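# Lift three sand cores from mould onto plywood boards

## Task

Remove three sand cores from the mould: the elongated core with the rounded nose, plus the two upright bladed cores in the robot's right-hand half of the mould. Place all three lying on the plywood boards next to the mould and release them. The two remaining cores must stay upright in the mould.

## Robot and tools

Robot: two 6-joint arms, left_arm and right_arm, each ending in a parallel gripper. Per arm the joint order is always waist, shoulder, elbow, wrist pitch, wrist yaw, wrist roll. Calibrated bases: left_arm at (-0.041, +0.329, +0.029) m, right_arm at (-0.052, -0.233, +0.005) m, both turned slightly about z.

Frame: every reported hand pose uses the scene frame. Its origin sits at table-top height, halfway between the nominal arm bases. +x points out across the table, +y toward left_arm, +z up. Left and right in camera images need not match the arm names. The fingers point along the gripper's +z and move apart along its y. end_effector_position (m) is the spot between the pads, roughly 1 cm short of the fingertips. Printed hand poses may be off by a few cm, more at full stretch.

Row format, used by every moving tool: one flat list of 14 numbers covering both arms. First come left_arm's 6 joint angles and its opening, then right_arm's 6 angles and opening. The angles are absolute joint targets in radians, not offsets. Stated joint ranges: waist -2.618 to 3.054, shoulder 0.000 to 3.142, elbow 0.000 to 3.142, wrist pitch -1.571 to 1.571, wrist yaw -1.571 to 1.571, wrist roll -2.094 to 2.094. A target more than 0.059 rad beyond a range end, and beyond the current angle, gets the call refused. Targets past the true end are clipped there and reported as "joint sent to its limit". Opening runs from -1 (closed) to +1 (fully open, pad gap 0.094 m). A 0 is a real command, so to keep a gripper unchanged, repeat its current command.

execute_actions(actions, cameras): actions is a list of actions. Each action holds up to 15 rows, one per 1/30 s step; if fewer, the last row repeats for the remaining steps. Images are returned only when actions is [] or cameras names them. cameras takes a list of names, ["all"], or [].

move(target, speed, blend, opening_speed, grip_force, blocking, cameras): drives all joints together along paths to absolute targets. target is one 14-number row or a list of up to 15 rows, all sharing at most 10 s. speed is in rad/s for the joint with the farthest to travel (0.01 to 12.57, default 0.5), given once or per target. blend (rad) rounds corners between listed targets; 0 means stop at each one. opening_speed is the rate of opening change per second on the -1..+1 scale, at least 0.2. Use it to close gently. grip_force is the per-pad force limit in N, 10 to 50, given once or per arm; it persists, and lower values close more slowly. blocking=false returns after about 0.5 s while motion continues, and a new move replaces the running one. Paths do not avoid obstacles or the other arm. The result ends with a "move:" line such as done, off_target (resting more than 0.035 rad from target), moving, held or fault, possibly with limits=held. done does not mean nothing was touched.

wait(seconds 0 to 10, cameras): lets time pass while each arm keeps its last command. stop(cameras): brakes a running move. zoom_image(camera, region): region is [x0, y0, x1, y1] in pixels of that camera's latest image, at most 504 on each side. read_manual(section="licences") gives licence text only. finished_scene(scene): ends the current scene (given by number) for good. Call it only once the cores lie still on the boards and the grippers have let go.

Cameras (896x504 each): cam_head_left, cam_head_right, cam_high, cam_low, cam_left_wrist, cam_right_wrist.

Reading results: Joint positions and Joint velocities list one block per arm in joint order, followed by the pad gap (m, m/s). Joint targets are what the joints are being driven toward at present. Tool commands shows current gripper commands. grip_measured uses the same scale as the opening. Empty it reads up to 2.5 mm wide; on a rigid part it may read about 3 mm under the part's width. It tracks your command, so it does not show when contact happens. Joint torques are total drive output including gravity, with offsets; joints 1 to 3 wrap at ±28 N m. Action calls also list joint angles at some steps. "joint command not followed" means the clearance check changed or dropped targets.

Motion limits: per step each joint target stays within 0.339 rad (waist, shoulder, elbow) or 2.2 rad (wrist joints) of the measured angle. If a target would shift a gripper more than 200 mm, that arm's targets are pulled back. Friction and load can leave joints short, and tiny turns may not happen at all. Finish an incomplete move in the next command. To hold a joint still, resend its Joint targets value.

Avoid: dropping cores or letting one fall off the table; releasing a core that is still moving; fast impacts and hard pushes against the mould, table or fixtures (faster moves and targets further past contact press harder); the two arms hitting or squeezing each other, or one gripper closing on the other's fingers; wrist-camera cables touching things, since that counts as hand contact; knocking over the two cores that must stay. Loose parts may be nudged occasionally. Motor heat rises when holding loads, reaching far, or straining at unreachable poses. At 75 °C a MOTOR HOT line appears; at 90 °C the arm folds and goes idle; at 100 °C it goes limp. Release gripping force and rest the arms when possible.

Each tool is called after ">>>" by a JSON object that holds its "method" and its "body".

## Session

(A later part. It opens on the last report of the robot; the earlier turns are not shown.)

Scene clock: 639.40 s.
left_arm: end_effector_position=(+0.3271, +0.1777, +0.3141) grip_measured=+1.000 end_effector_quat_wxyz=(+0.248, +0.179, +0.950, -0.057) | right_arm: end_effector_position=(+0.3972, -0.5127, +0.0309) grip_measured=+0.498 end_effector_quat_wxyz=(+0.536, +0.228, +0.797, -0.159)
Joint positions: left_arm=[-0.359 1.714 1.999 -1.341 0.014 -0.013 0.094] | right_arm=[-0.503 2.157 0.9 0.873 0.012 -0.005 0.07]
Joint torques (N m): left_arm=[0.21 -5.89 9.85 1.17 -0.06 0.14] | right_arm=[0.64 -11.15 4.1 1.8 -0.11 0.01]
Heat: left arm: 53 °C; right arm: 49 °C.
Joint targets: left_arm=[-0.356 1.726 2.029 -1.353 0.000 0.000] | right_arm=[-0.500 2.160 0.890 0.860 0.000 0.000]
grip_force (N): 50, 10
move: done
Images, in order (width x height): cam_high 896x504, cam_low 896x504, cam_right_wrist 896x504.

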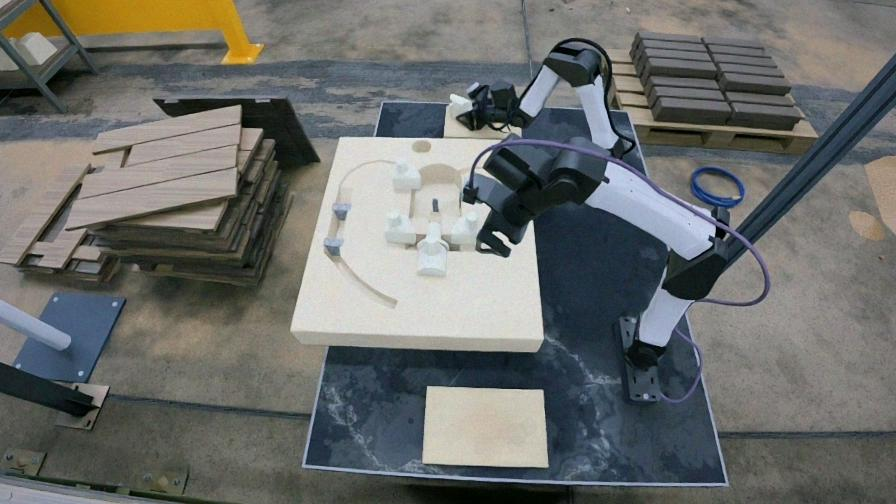

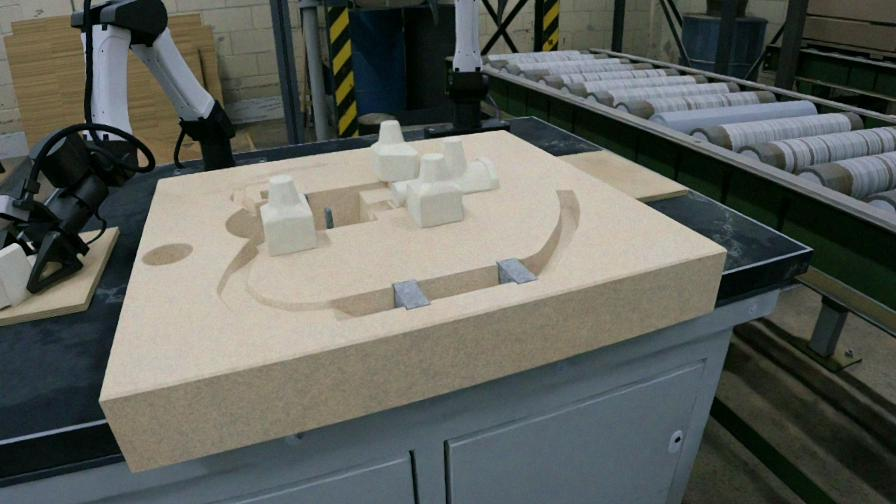

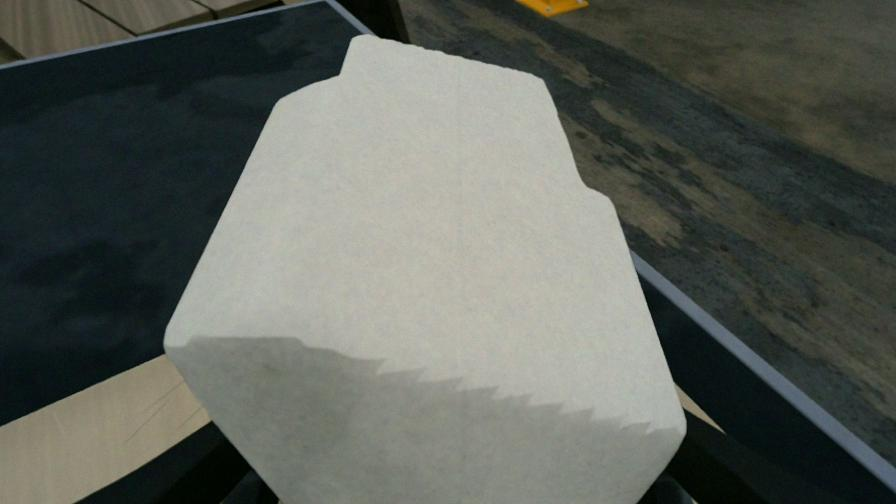

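>>> {"method": "move", "body": {"target": [-0.356, 1.726, 2.029, -1.353, 0.0, 0.0, 1.0, -0.500, 1.90, 0.890, 0.62, 0.0, 0.0, 0.5], "speed": 0.25, "cameras": ["cam_right_wrist", "cam_low", "cam_high", "cam_head_right"]}}

Scene clock: 649.03 s.
left_arm: end_effector_position=(+0.3271, +0.1777, +0.3141) grip_measured=+1.000 end_effector_quat_wxyz=(+0.248, +0.179, +0.950, -0.057) | right_arm: end_effector_position=(+0.3880, -0.5071, +0.0895) grip_measured=+0.498 end_effector_quat_wxyz=(+0.530, +0.229, +0.802, -0.157)
Joint positions: left_arm=[-0.359 1.714 1.999 -1.341 0.014 -0.013 0.094] | right_arm=[-0.503 1.928 0.895 0.633 0.012 -0.005 0.07]
Joint torques (N m): left_arm=[0.24 -5.85 9.85 1.19 -0.05 0.14] | right_arm=[0.54 -13.29 5.33 1.81 -0.14 -0.02]
Heat: left arm: 53 °C; right arm: 49 °C.
Joint targets: left_arm=[-0.356 1.726 2.029 -1.353 0.000 0.000] | right_arm=[-0.500 1.900 0.890 0.620 0.000 0.000]
grip_force (N): 50, 10
move: done
Images, in order (width x height): cam_head_right 896x504, cam_high 896x504, cam_low 896x504, cam_right_wrist 896x504.

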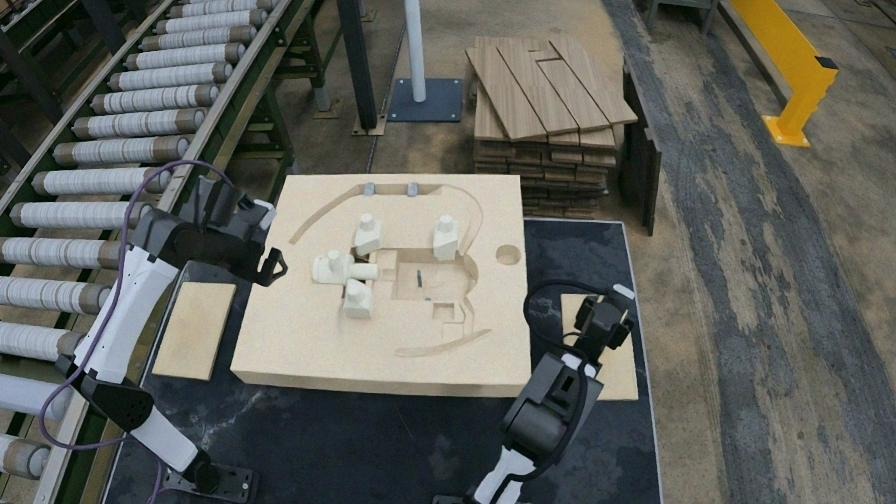

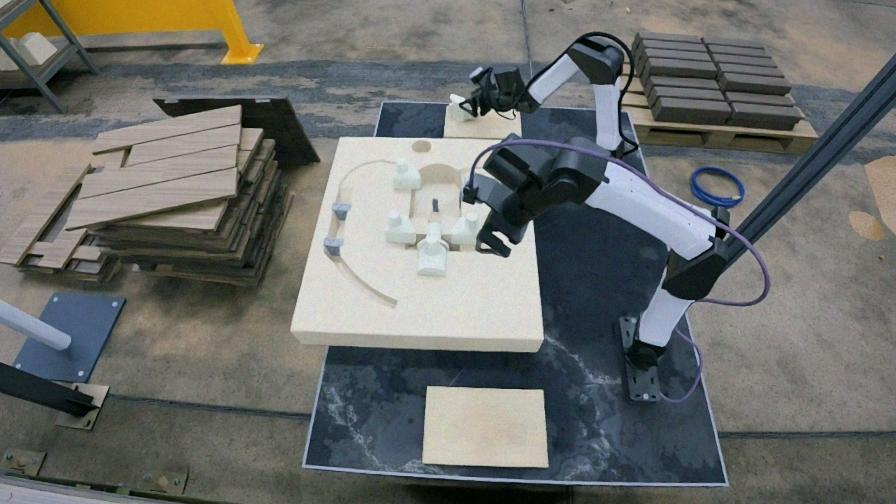

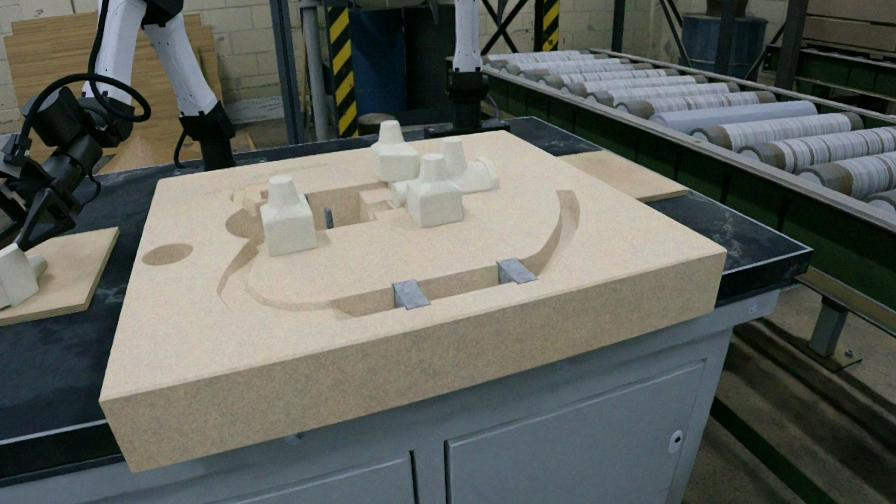

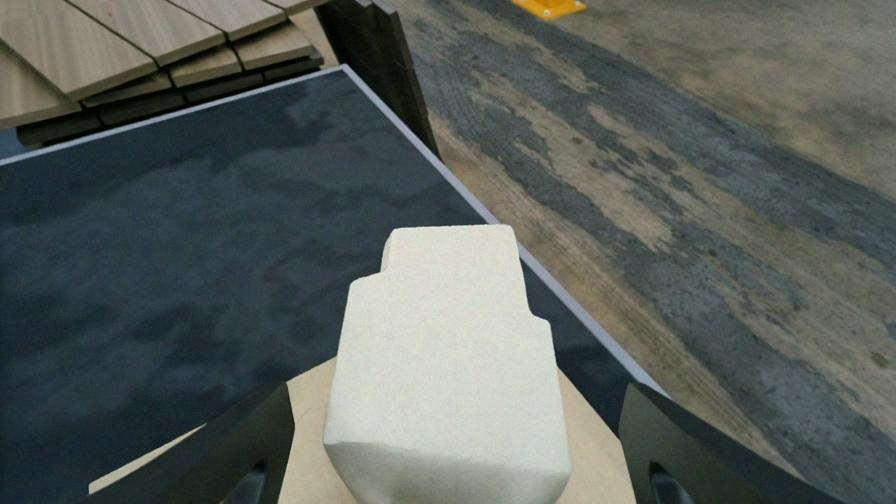

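>>> {"method": "move", "body": {"target": [-0.356, 1.726, 2.029, -1.353, 0.0, 0.0, 1.0, -0.45, 1.349, 1.283, -0.634, 0.0, 0.0, 1.0], "speed": 0.7, "grip_force": 50, "cameras": ["cam_right_wrist", "cam_low", "cam_high", "cam_head_right"]}}

Scene clock: 656.67 s.
left_arm: end_effector_position=(+0.3271, +0.1777, +0.3141) grip_measured=+1.000 end_effector_quat_wxyz=(+0.248, +0.179, +0.950, -0.057) | right_arm: end_effector_position=(+0.2980, -0.4289, +0.2478) grip_measured=+0.998 end_effector_quat_wxyz=(+0.396, +0.228, +0.883, -0.109)
Joint positions: left_arm=[-0.359 1.714 1.999 -1.341 0.014 -0.013 0.094] | right_arm=[-0.455 1.361 1.261 -0.624 0.012 -0.005 0.094]
Joint torques (N m): left_arm=[0.2 -5.86 9.87 1.17 -0.06 0.14] | right_arm=[0.7 -7.19 8.5 1.53 -0.14 -0.04]
Heat: left arm: 53 °C; right arm: 50 °C.
Joint targets: left_arm=[-0.356 1.726 2.029 -1.353 0.000 0.000] | right_arm=[-0.450 1.349 1.283 -0.634 0.000 0.000]
move: done
Images, in order (width x height): cam_head_right 896x504, cam_high 896x504, cam_low 896x504, cam_right_wrist 896x504.

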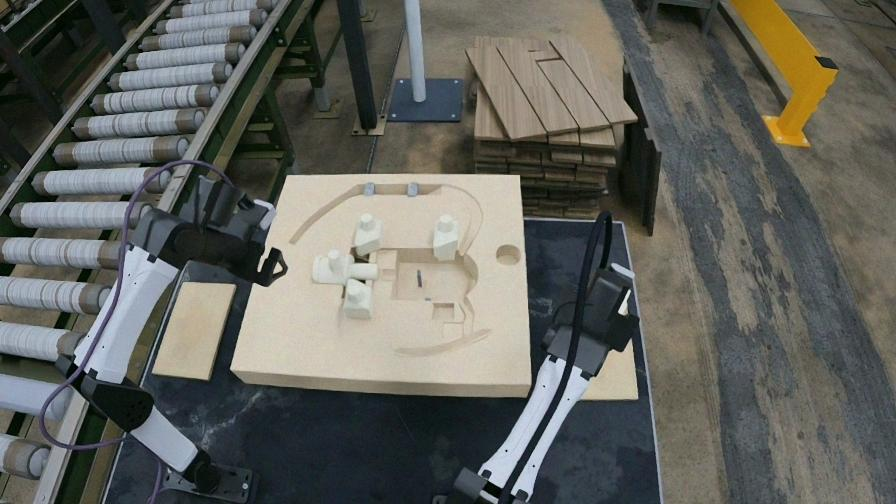

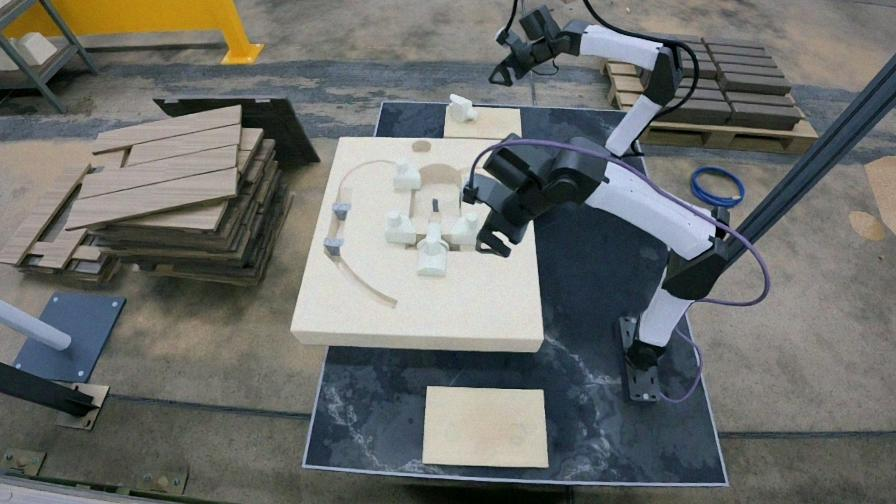

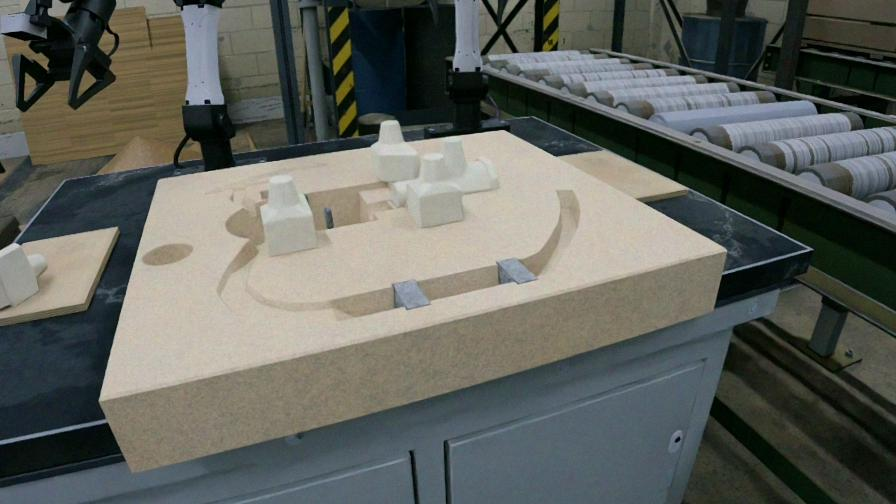

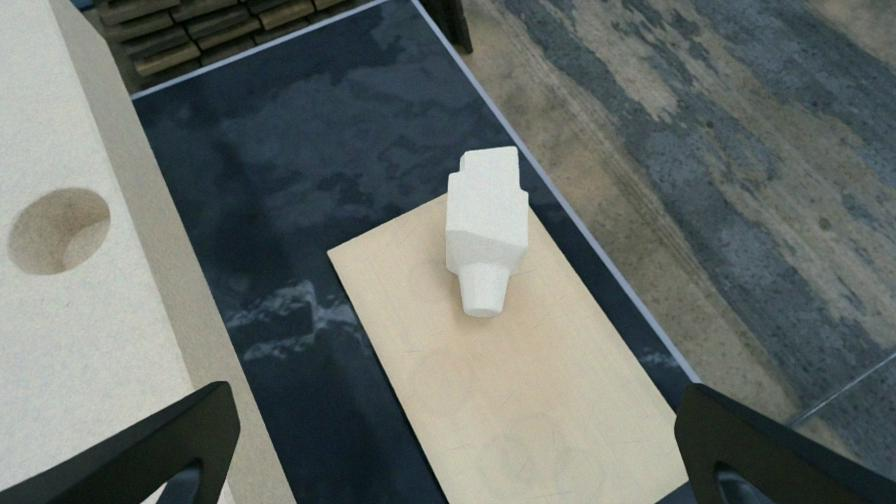

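>>> {"method": "move", "body": {"target": [-0.356, 1.726, 2.029, -1.353, 0.0, 0.0, 1.0, 0.088, 2.055, 1.89, -0.58, -0.328, -0.302, 1.0], "speed": 0.7, "cameras": ["cam_right_wrist", "cam_low"]}}

Scene clock: 713.57 s.
left_arm: end_effector_position=(+0.3271, +0.1777, +0.3141) grip_measured=+1.000 end_effector_quat_wxyz=(+0.248, +0.179, +0.950, -0.057) | right_arm: end_effector_position=(+0.5085, -0.1558, +0.1993) grip_measured=+0.998 end_effector_quat_wxyz=(+0.395, -0.209, +0.889, +0.096)
Joint positions: left_arm=[-0.359 1.714 1.999 -1.341 0.014 -0.013 0.094] | right_arm=[0.092 2.046 1.863 -0.597 -0.314 -0.288 0.094]
Joint torques (N m): left_arm=[0.27 -5.87 9.81 1.16 -0.06 0.15] | right_arm=[-0.02 -11.93 8.87 1.69 -0.31 -0.23]
Motor temperatures (°C): left_arm=[23 38 54 32 22 22 25] | right_arm=[25 43 41 40 21 24 22]
Heat: left arm: 54 °C; right arm: 43 °C.
Joint targets: left_arm=[-0.356 1.726 2.029 -1.353 0.000 0.000] | right_arm=[0.088 2.055 1.890 -0.580 -0.328 -0.302]
move: done
Images, in order (width x height): cam_low 896x504, cam_right_wrist 896x504.

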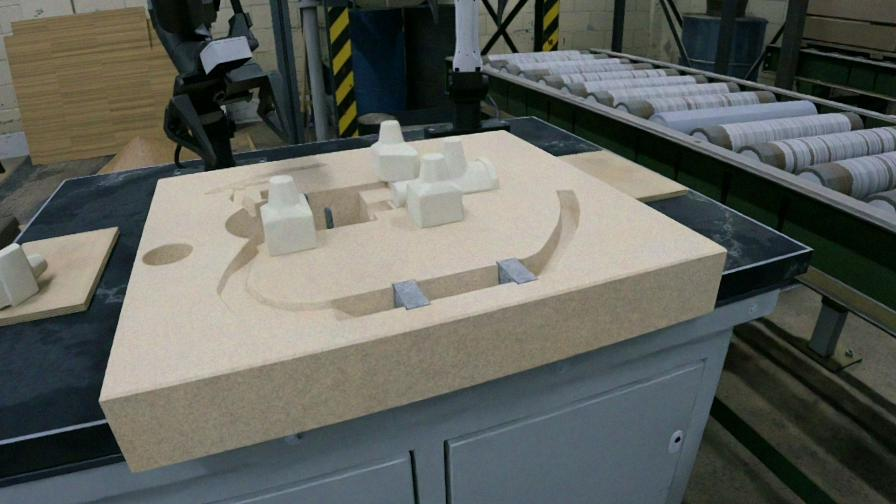

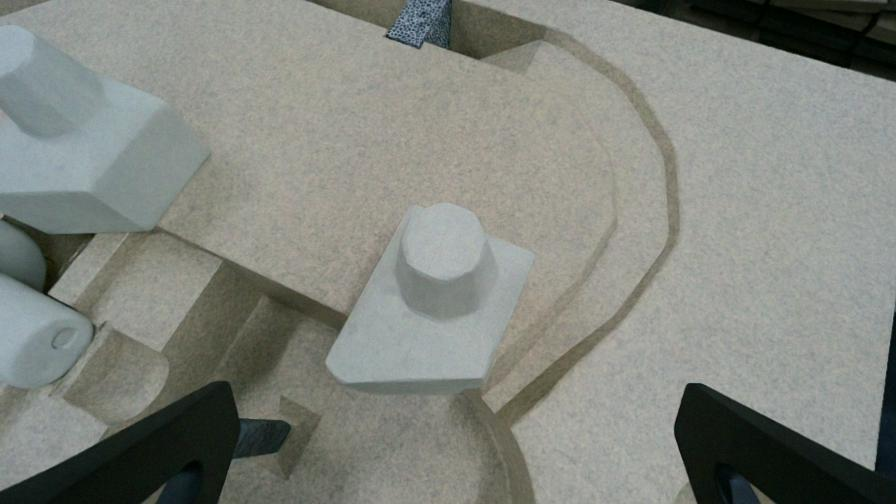

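>>> {"method": "move", "body": {"target": [-0.356, 1.726, 2.029, -1.353, 0.0, 0.0, 1.0, 0.112, 2.135, 1.97, -0.565, -0.305, -0.288, 1.0], "speed": 0.3, "cameras": ["cam_right_wrist"]}}

Scene clock: 733.20 s.
left_arm: end_effector_position=(+0.3271, +0.1777, +0.3141) grip_measured=+1.000 end_effector_quat_wxyz=(+0.248, +0.179, +0.950, -0.057) | right_arm: end_effector_position=(+0.5264, -0.1450, +0.1933) grip_measured=+0.998 end_effector_quat_wxyz=(+0.401, -0.218, +0.884, +0.099)
Joint positions: left_arm=[-0.359 1.714 1.999 -1.341 0.014 -0.013 0.094] | right_arm=[0.109 2.119 1.939 -0.585 -0.314 -0.289 0.094]
Joint torques (N m): left_arm=[0.29 -5.85 9.85 1.17 -0.07 0.14] | right_arm=[0.77 -11.95 9.14 1.74 -0.05 -0.04]
Heat: left arm: 54 °C; right arm: 47 °C.
Joint targets: left_arm=[-0.356 1.726 2.029 -1.353 0.000 0.000] | right_arm=[0.112 2.135 1.970 -0.565 -0.305 -0.288]
move: done
Images, in order (width x height): cam_right_wrist 896x504.

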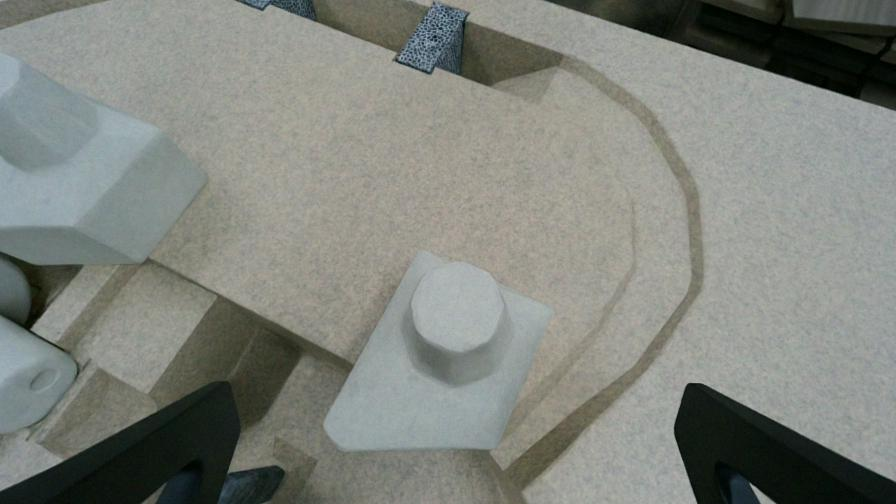

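>>> {"method": "move", "body": {"target": [-0.356, 1.726, 2.029, -1.353, 0.0, 0.0, 1.0, 0.138, 2.230, 2.060, -0.55, -0.270, -0.26, 1.0], "speed": 0.25, "cameras": ["cam_right_wrist", "cam_low"]}}

Scene clock: 745.93 s.
left_arm: end_effector_position=(+0.3271, +0.1777, +0.3141) grip_measured=+1.000 end_effector_quat_wxyz=(+0.248, +0.179, +0.950, -0.057) | right_arm: end_effector_position=(+0.5484, -0.1336, +0.1800) grip_measured=+0.998 end_effector_quat_wxyz=(+0.405, -0.216, +0.884, +0.091)
Joint positions: left_arm=[-0.359 1.714 1.999 -1.341 0.014 -0.013 0.094] | right_arm=[0.135 2.213 2.032 -0.57 -0.28 -0.273 0.094]
Joint torques (N m): left_arm=[0.21 -5.87 9.94 1.16 -0.04 0.14] | right_arm=[0.36 -12.71 9.11 1.76 -0.01 0.07]
Motor temperatures (°C): left_arm=[23 38 54 32 22 22 25] | right_arm=[25 49 44 41 21 24 22]
Heat: left arm: 54 °C; right arm: 49 °C.
Joint targets: left_arm=[-0.356 1.726 2.029 -1.353 0.000 0.000] | right_arm=[0.138 2.230 2.060 -0.550 -0.270 -0.260]
move: done
Images, in order (width x height): cam_low 896x504, cam_right_wrist 896x504.

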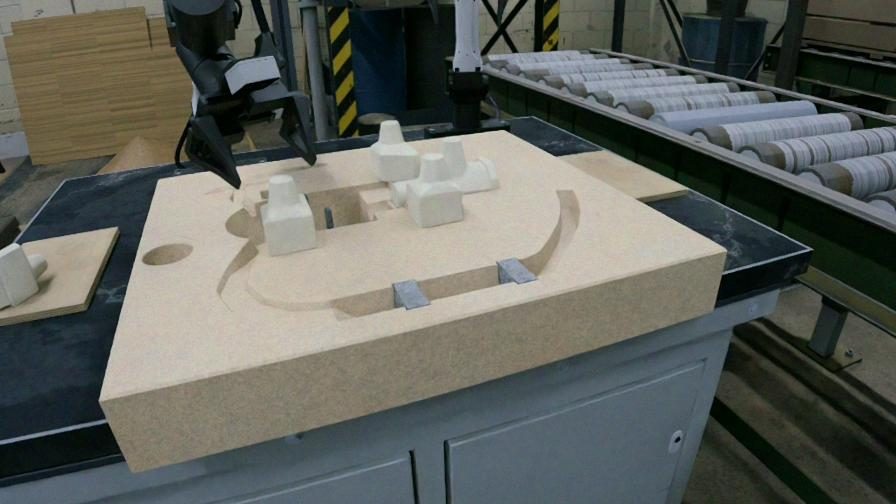

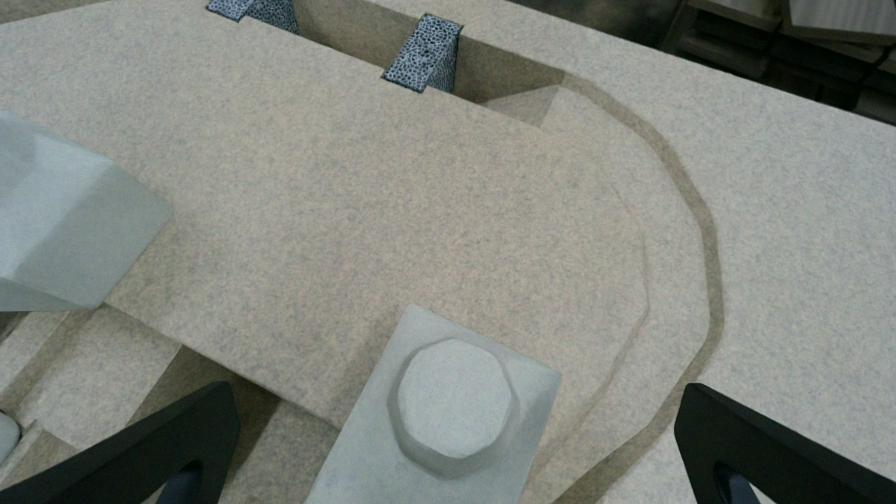

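>>> {"method": "move", "body": {"target": [-0.356, 1.726, 2.029, -1.353, 0.0, 0.0, 1.0, 0.140, 2.283, 2.090, -0.55, -0.265, -0.255, 1.0], "speed": 0.2, "cameras": ["cam_right_wrist", "cam_low"]}}

Scene clock: 755.53 s.
left_arm: end_effector_position=(+0.3271, +0.1777, +0.3141) grip_measured=+1.000 end_effector_quat_wxyz=(+0.248, +0.179, +0.950, -0.057) | right_arm: end_effector_position=(+0.5560, -0.1339, +0.1610) grip_measured=+0.998 end_effector_quat_wxyz=(+0.394, -0.213, +0.889, +0.091)
Joint positions: left_arm=[-0.359 1.714 1.999 -1.341 0.014 -0.013 0.094] | right_arm=[0.135 2.266 2.059 -0.567 -0.275 -0.268 0.094]
Joint torques (N m): left_arm=[0.27 -5.86 9.92 1.17 -0.08 0.15] | right_arm=[0.65 -13.01 9.22 1.73 -0.03 0.02]
Heat: left arm: 54 °C; right arm: 50 °C.
Joint targets: left_arm=[-0.356 1.726 2.029 -1.353 0.000 0.000] | right_arm=[0.140 2.283 2.090 -0.550 -0.265 -0.255]
move: done
Images, in order (width x height): cam_low 896x504, cam_right_wrist 896x504.

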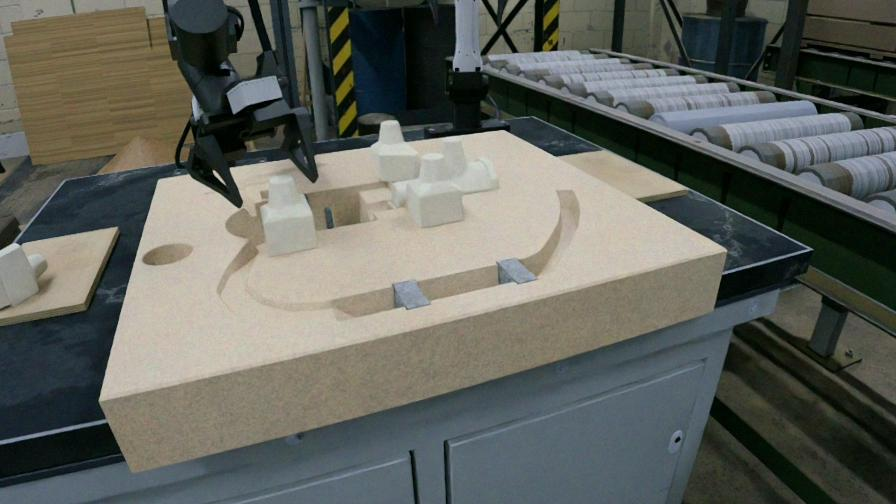

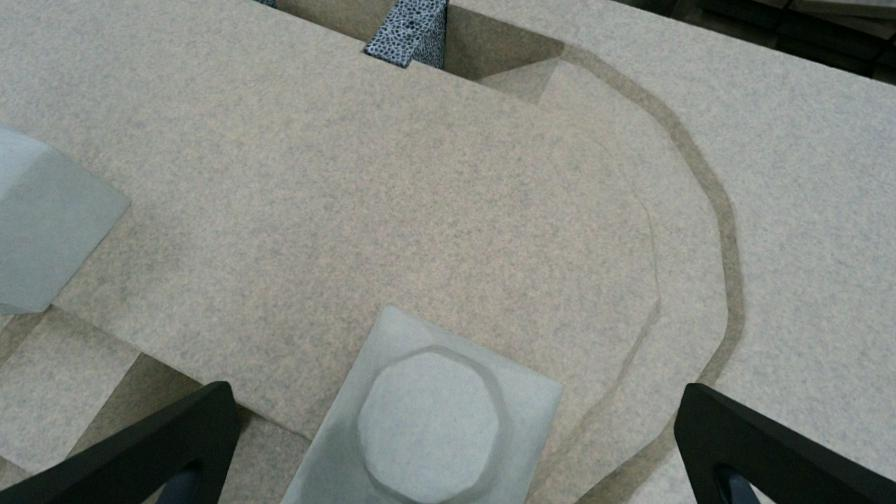

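>>> {"method": "move", "body": {"target": [-0.356, 1.726, 2.029, -1.353, 0.0, 0.0, 1.0, 0.146, 2.293, 2.090, -0.55, -0.265, -0.255, 1.0], "speed": 0.2}}

>>> {"method": "move", "body": {"target": [-0.356, 1.726, 2.029, -1.353, 0.0, 0.0, 1.0, 0.146, 2.293, 2.090, -0.55, -0.265, -0.255, -0.6], "speed": 0.2, "opening_speed": 0.5, "grip_force": [50, 35], "cameras": ["cam_right_wrist", "cam_low"]}}

Scene clock: 763.17 s.
left_arm: end_effector_position=(+0.3271, +0.1777, +0.3141) grip_measured=+1.000 end_effector_quat_wxyz=(+0.248, +0.179, +0.950, -0.057) | right_arm: end_effector_position=(+0.5562, -0.1301, +0.1585) grip_measured=+0.998 end_effector_quat_wxyz=(+0.392, -0.215, +0.890, +0.092)
Joint positions: left_arm=[-0.359 1.714 1.999 -1.341 0.014 -0.013 0.094] | right_arm=[0.141 2.272 2.062 -0.567 -0.274 -0.267 0.094]
Joint torques (N m): left_arm=[0.21 -5.89 9.87 1.18 -0.04 0.14] | right_arm=[0.79 -12.71 8.94 1.71 -0.04 0.06]
Heat: left arm: 54 °C; right arm: 51 °C.
Joint targets: left_arm=[-0.356 1.726 2.029 -1.353 0.000 0.000] | right_arm=[0.146 2.293 2.090 -0.550 -0.265 -0.255]
move: done

Scene clock: 766.57 s.
left_arm: end_effector_position=(+0.3271, +0.1777, +0.3141) grip_measured=+1.000 end_effector_quat_wxyz=(+0.248, +0.179, +0.950, -0.057) | right_arm: end_effector_position=(+0.5562, -0.1300, +0.1585) grip_measured=-0.312 end_effector_quat_wxyz=(+0.392, -0.215, +0.890, +0.092)
Joint positions: left_arm=[-0.359 1.714 1.999 -1.341 0.014 -0.013 0.094] | right_arm=[0.142 2.272 2.062 -0.567 -0.273 -0.266 0.032]
Joint torques (N m): left_arm=[0.21 -5.91 9.89 1.17 -0.05 0.14] | right_arm=[0.65 -12.83 8.96 1.71 -0.02 0.06]
Heat: left arm: 54 °C; right arm: 50 °C.
Joint targets: left_arm=[-0.356 1.726 2.029 -1.353 0.000 0.000] | right_arm=[0.146 2.293 2.090 -0.550 -0.265 -0.255]
grip_force (N): 50, 35
move: done
Images, in order (width x height): cam_low 896x504, cam_right_wrist 896x504.

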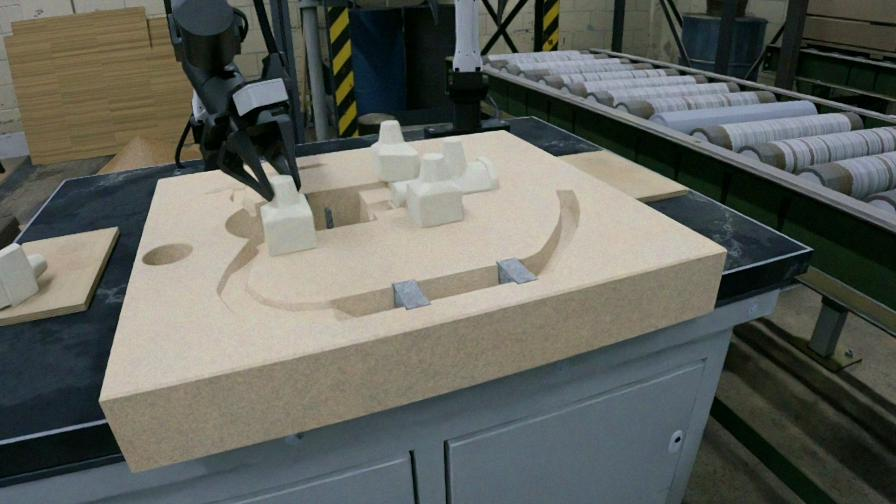

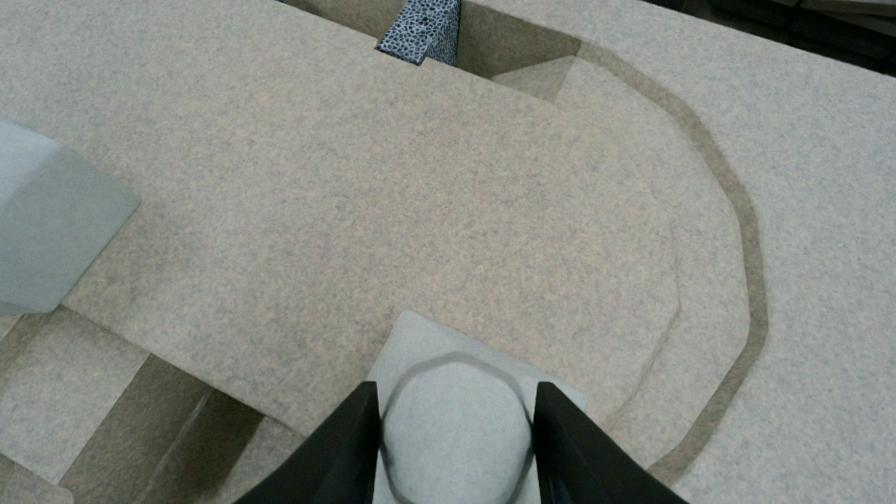

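>>> {"method": "move", "body": {"target": [[-0.356, 1.726, 2.029, -1.353, 0.0, 0.0, 1.0, 0.146, 2.298, 2.158, -0.606, -0.265, -0.255, -0.6],[-0.356, 1.726, 2.029, -1.353, 0.0, 0.0, 1.0, 0.146, 2.309, 2.239, -0.676, -0.265, -0.255, -0.6],[-0.356, 1.726, 2.029, -1.353, 0.0, 0.0, 1.0, 0.146, 2.352, 2.447, -0.834, -0.265, -0.255, -0.6]], "speed": [0.1,0.15,0.25], "blend": [0.01,0.02,0], "cameras": ["cam_right_wrist", "cam_low"]}}

Scene clock: 786.27 s.
left_arm: end_effector_position=(+0.3271, +0.1777, +0.3141) grip_measured=+1.000 end_effector_quat_wxyz=(+0.248, +0.179, +0.950, -0.057) | right_arm: end_effector_position=(+0.5527, -0.1323, +0.2012) grip_measured=-0.312 end_effector_quat_wxyz=(+0.370, -0.211, +0.900, +0.090)
Joint positions: left_arm=[-0.359 1.714 1.999 -1.341 0.014 -0.013 0.094] | right_arm=[0.142 2.349 2.401 -0.878 -0.262 -0.266 0.032]
Joint torques (N m): left_arm=[0.24 -5.78 9.8 1.18 -0.07 0.13] | right_arm=[0.75 -14.79 9.88 1.85 -0.18 0.06]
Heat: left arm: 54 °C; right arm: 50 °C.
Joint targets: left_arm=[-0.356 1.726 2.029 -1.353 0.000 0.000] | right_arm=[0.146 2.352 2.447 -0.834 -0.265 -0.255]
grip_force (N): 50, 35
move: off_target (right_arm); right_arm: the elbow is farthest, 0.046 rad from its target
Images, in order (width x height): cam_low 896x504, cam_right_wrist 896x504.

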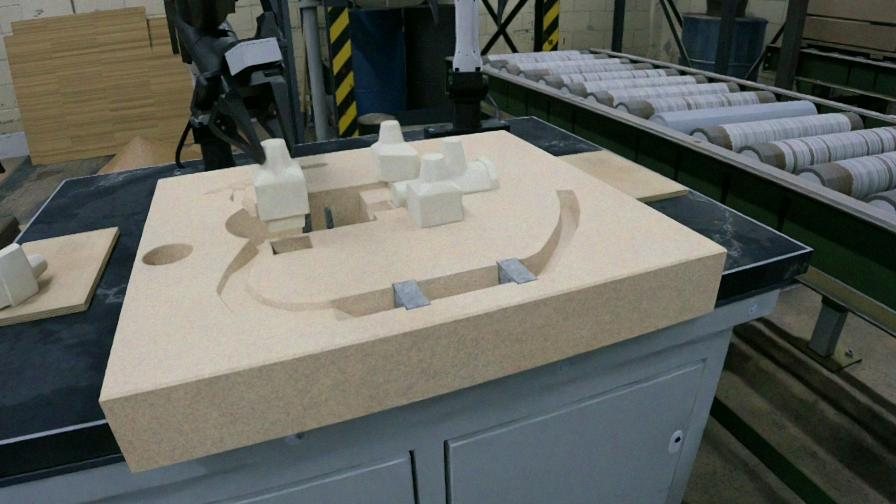

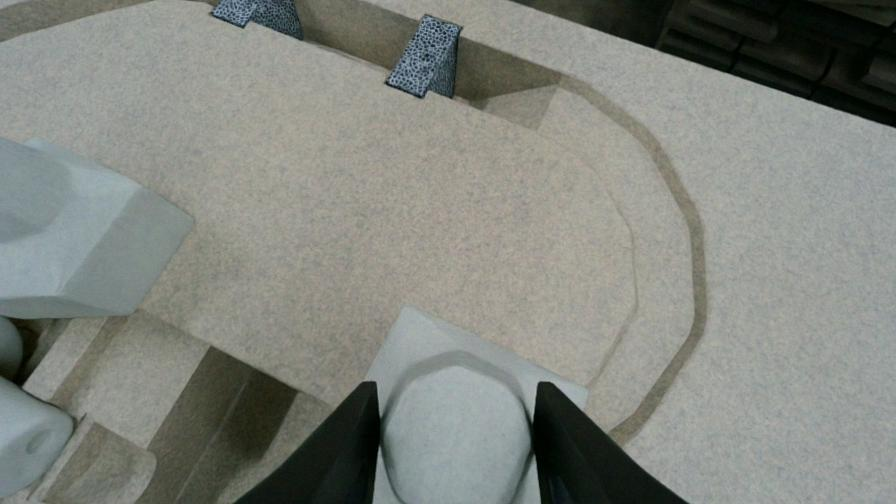

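>>> {"method": "move", "body": {"target": [[-0.356, 1.726, 2.029, -1.353, 0.0, 0.0, 1.0, 0.146, 2.295, 2.475, -0.82, -0.265, -0.255, -0.6],[-0.356, 1.726, 2.029, -1.353, 0.0, 0.0, 1.0, 0.10, 1.62, 1.52, -0.60, -0.265, -0.255, -0.6],[-0.356, 1.726, 2.029, -1.353, 0.0, 0.0, 1.0, -0.672, 1.62, 1.49, -0.58, 0.0, 0.0, -0.6],[-0.356, 1.726, 2.029, -1.353, 0.0, 0.0, 1.0, -0.672, 1.89, 1.475, -0.25, 0.0, 0.0, -0.6]], "speed": [0.3,0.5,0.6,0.4], "blend": [0.03,0.08,0.05,0], "cameras": ["cam_right_wrist", "cam_low", "cam_high", "cam_head_right"]}}

Scene clock: 834.77 s.
left_arm: end_effector_position=(+0.3271, +0.1777, +0.3141) grip_measured=+1.000 end_effector_quat_wxyz=(+0.248, +0.179, +0.950, -0.057) | right_arm: end_effector_position=(+0.3456, -0.5857, +0.1478) grip_measured=-0.312 end_effector_quat_wxyz=(+0.365, +0.320, +0.863, -0.140)
Joint positions: left_arm=[-0.359 1.714 1.999 -1.341 0.014 -0.013 0.094] | right_arm=[-0.677 1.898 1.464 -0.333 -0.003 -0.015 0.032]
Joint torques (N m): left_arm=[0.21 -5.86 9.8 1.16 -0.06 0.14] | right_arm=[0.76 -12.3 7.73 2.33 -0.01 0.09]
Motor temperatures (°C): left_arm=[23 38 54 32 22 22 25] | right_arm=[25 59 47 46 21 24 23]
Heat: left arm: 54 °C; right arm: 59 °C.
Joint targets: left_arm=[-0.356 1.726 2.029 -1.353 0.000 0.000] | right_arm=[-0.672 1.890 1.475 -0.250 0.000 0.000]
grip_force (N): 50, 35
move: off_target (right_arm); blend cut to 0.0285 rad at target 1; right_arm: the wrist pitch is farthest, 0.083 rad from its target
Images, in order (width x height): cam_head_right 896x504, cam_high 896x504, cam_low 896x504, cam_right_wrist 896x504.

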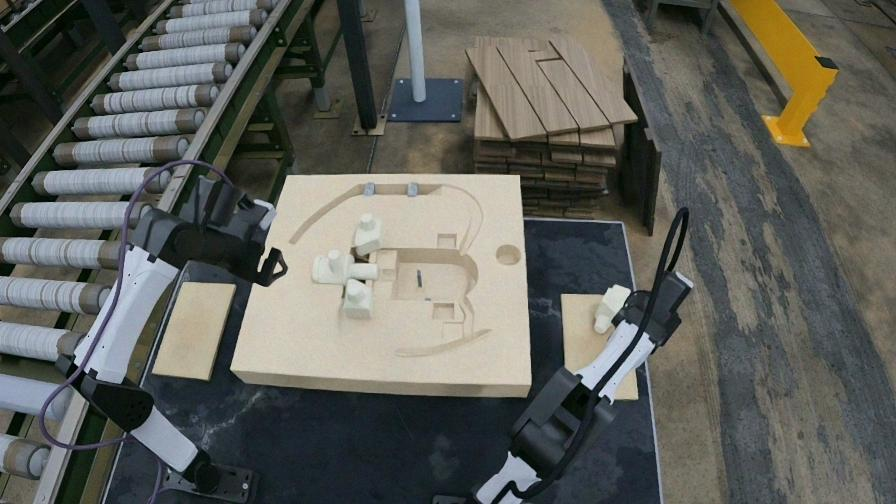

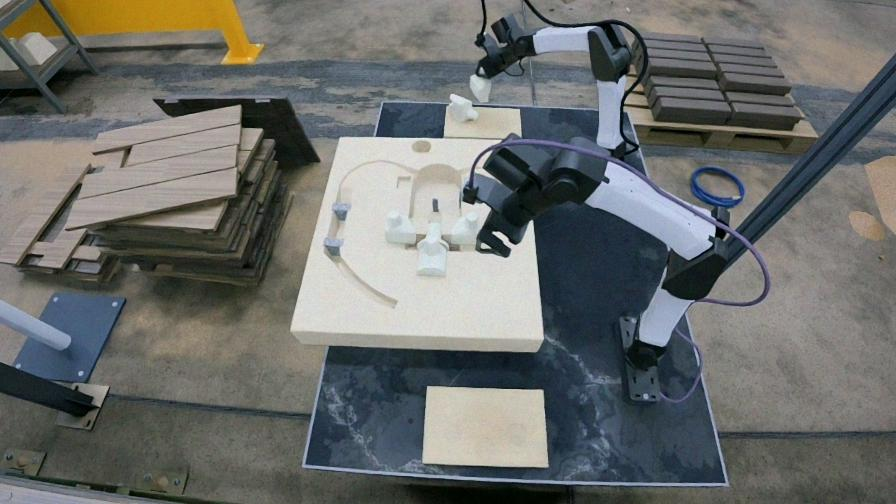

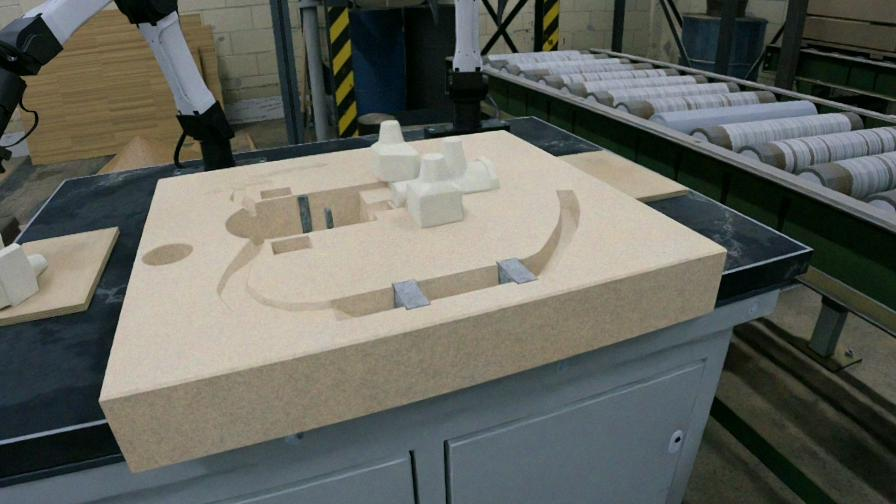

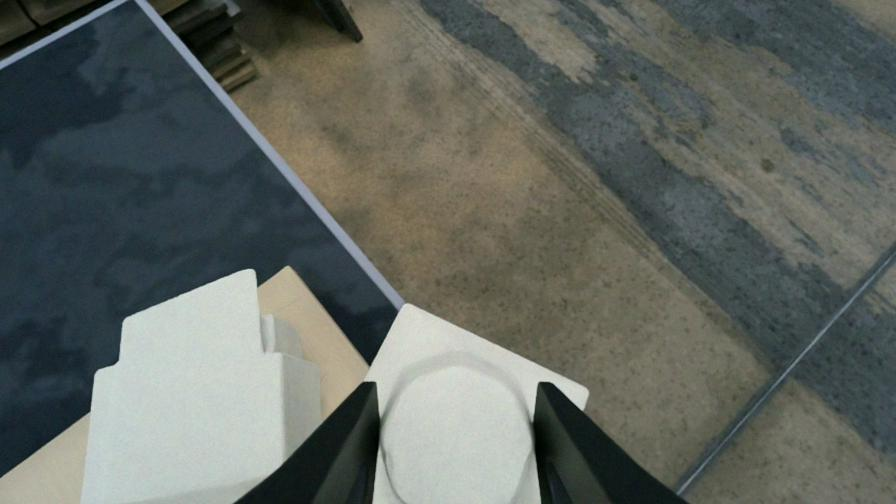

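>>> {"method": "move", "body": {"target": [-0.356, 1.726, 2.029, -1.353, 0.0, 0.0, 1.0, -0.670, 1.851, 1.333, -0.125, 0.0, 0.0, -0.6], "speed": 0.2, "grip_force": [50, 18], "cameras": ["cam_right_wrist", "cam_low", "cam_head_right"]}}

Scene clock: 858.47 s.
left_arm: end_effector_position=(+0.3271, +0.1777, +0.3141) grip_measured=+1.000 end_effector_quat_wxyz=(+0.248, +0.179, +0.950, -0.057) | right_arm: end_effector_position=(+0.3405, -0.5811, +0.1173) grip_measured=-0.305 end_effector_quat_wxyz=(+0.369, +0.319, +0.861, -0.142)
Joint positions: left_arm=[-0.359 1.714 1.999 -1.341 0.014 -0.013 0.094] | right_arm=[-0.677 1.898 1.332 -0.191 -0.003 -0.015 0.033]
Joint torques (N m): left_arm=[0.28 -5.86 9.83 1.18 -0.06 0.14] | right_arm=[0.87 -15.95 6.71 2.17 0.02 0.08]
Motor temperatures (°C): left_arm=[23 38 54 32 22 22 25] | right_arm=[25 56 45 49 21 24 23]
Heat: left arm: 54 °C; right arm: 56 °C.
Joint targets: left_arm=[-0.356 1.726 2.029 -1.353 0.000 0.000] | right_arm=[-0.670 1.851 1.333 -0.125 0.000 0.000]
grip_force (N): 50, 18
move: off_target (right_arm); right_arm: the wrist pitch is farthest, 0.066 rad from its target
Images, in order (width x height): cam_head_right 896x504, cam_low 896x504, cam_right_wrist 896x504.

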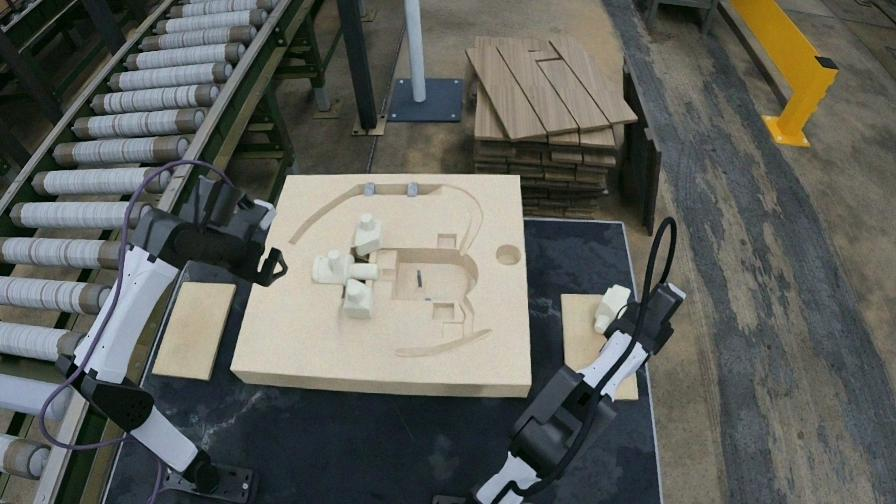

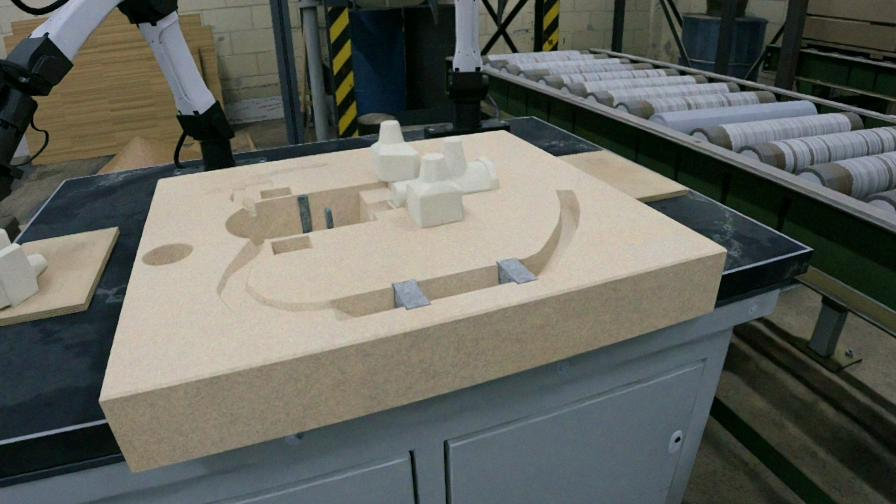

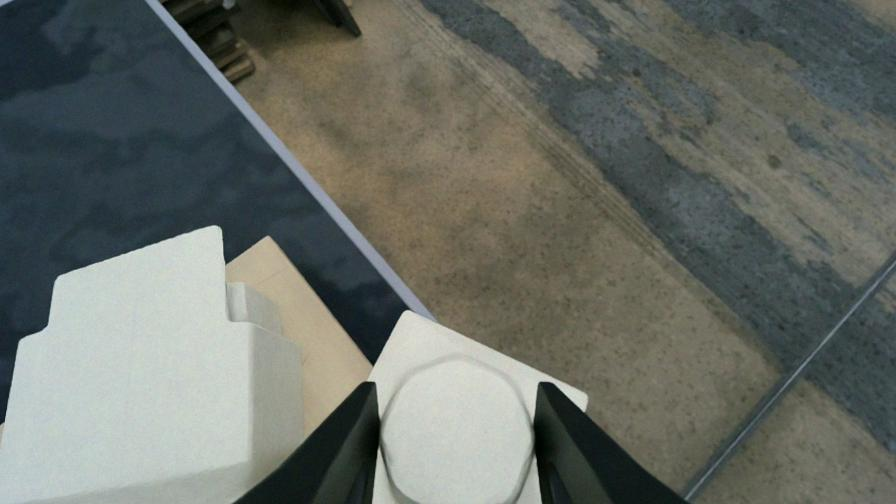

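>>> {"method": "move", "body": {"target": [-0.356, 1.726, 2.029, -1.353, 0.0, 0.0, 1.0, -0.670, 1.870, 1.313, -0.110, 0.0, 0.0, -0.6], "speed": 0.1, "cameras": ["cam_right_wrist"]}}

>>> {"method": "zoom_image", "body": {"camera": "cam_right_wrist", "region": [200, 250, 640, 504]}}

Scene clock: 867.07 s.
left_arm: end_effector_position=(+0.3271, +0.1777, +0.3141) grip_measured=+1.000 end_effector_quat_wxyz=(+0.248, +0.179, +0.950, -0.057) | right_arm: end_effector_position=(+0.3415, -0.5820, +0.1163) grip_measured=-0.305 end_effector_quat_wxyz=(+0.376, +0.318, +0.858, -0.145)
Joint positions: left_arm=[-0.359 1.714 1.999 -1.341 0.014 -0.013 0.094] | right_arm=[-0.677 1.898 1.316 -0.159 -0.003 -0.015 0.033]
Joint torques (N m): left_arm=[0.21 -5.91 9.92 1.17 -0.02 0.12] | right_arm=[0.88 -14.09 6.52 2.07 -0.01 0.09]
Motor temperatures (°C): left_arm=[23 38 55 32 22 22 25] | right_arm=[25 57 45 48 21 24 23]
Heat: left arm: 55 °C; right arm: 57 °C.
Joint targets: left_arm=[-0.356 1.726 2.029 -1.353 0.000 0.000] | right_arm=[-0.670 1.870 1.313 -0.110 0.000 0.000]
grip_force (N): 50, 18
move: off_target (right_arm); right_arm: the wrist pitch is farthest, 0.049 rad from its target
Images, in order (width x height): cam_right_wrist 896x504.

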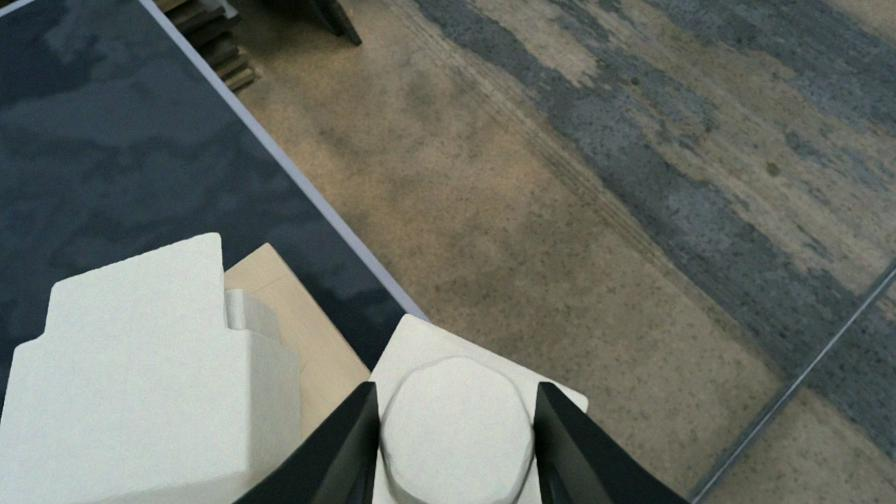

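Scaled by 1.145 from the camera's 896x504 image, which has a finer 1280x720 frame.

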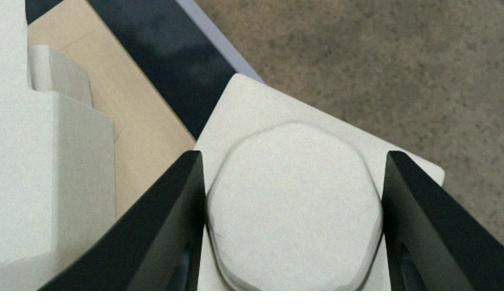

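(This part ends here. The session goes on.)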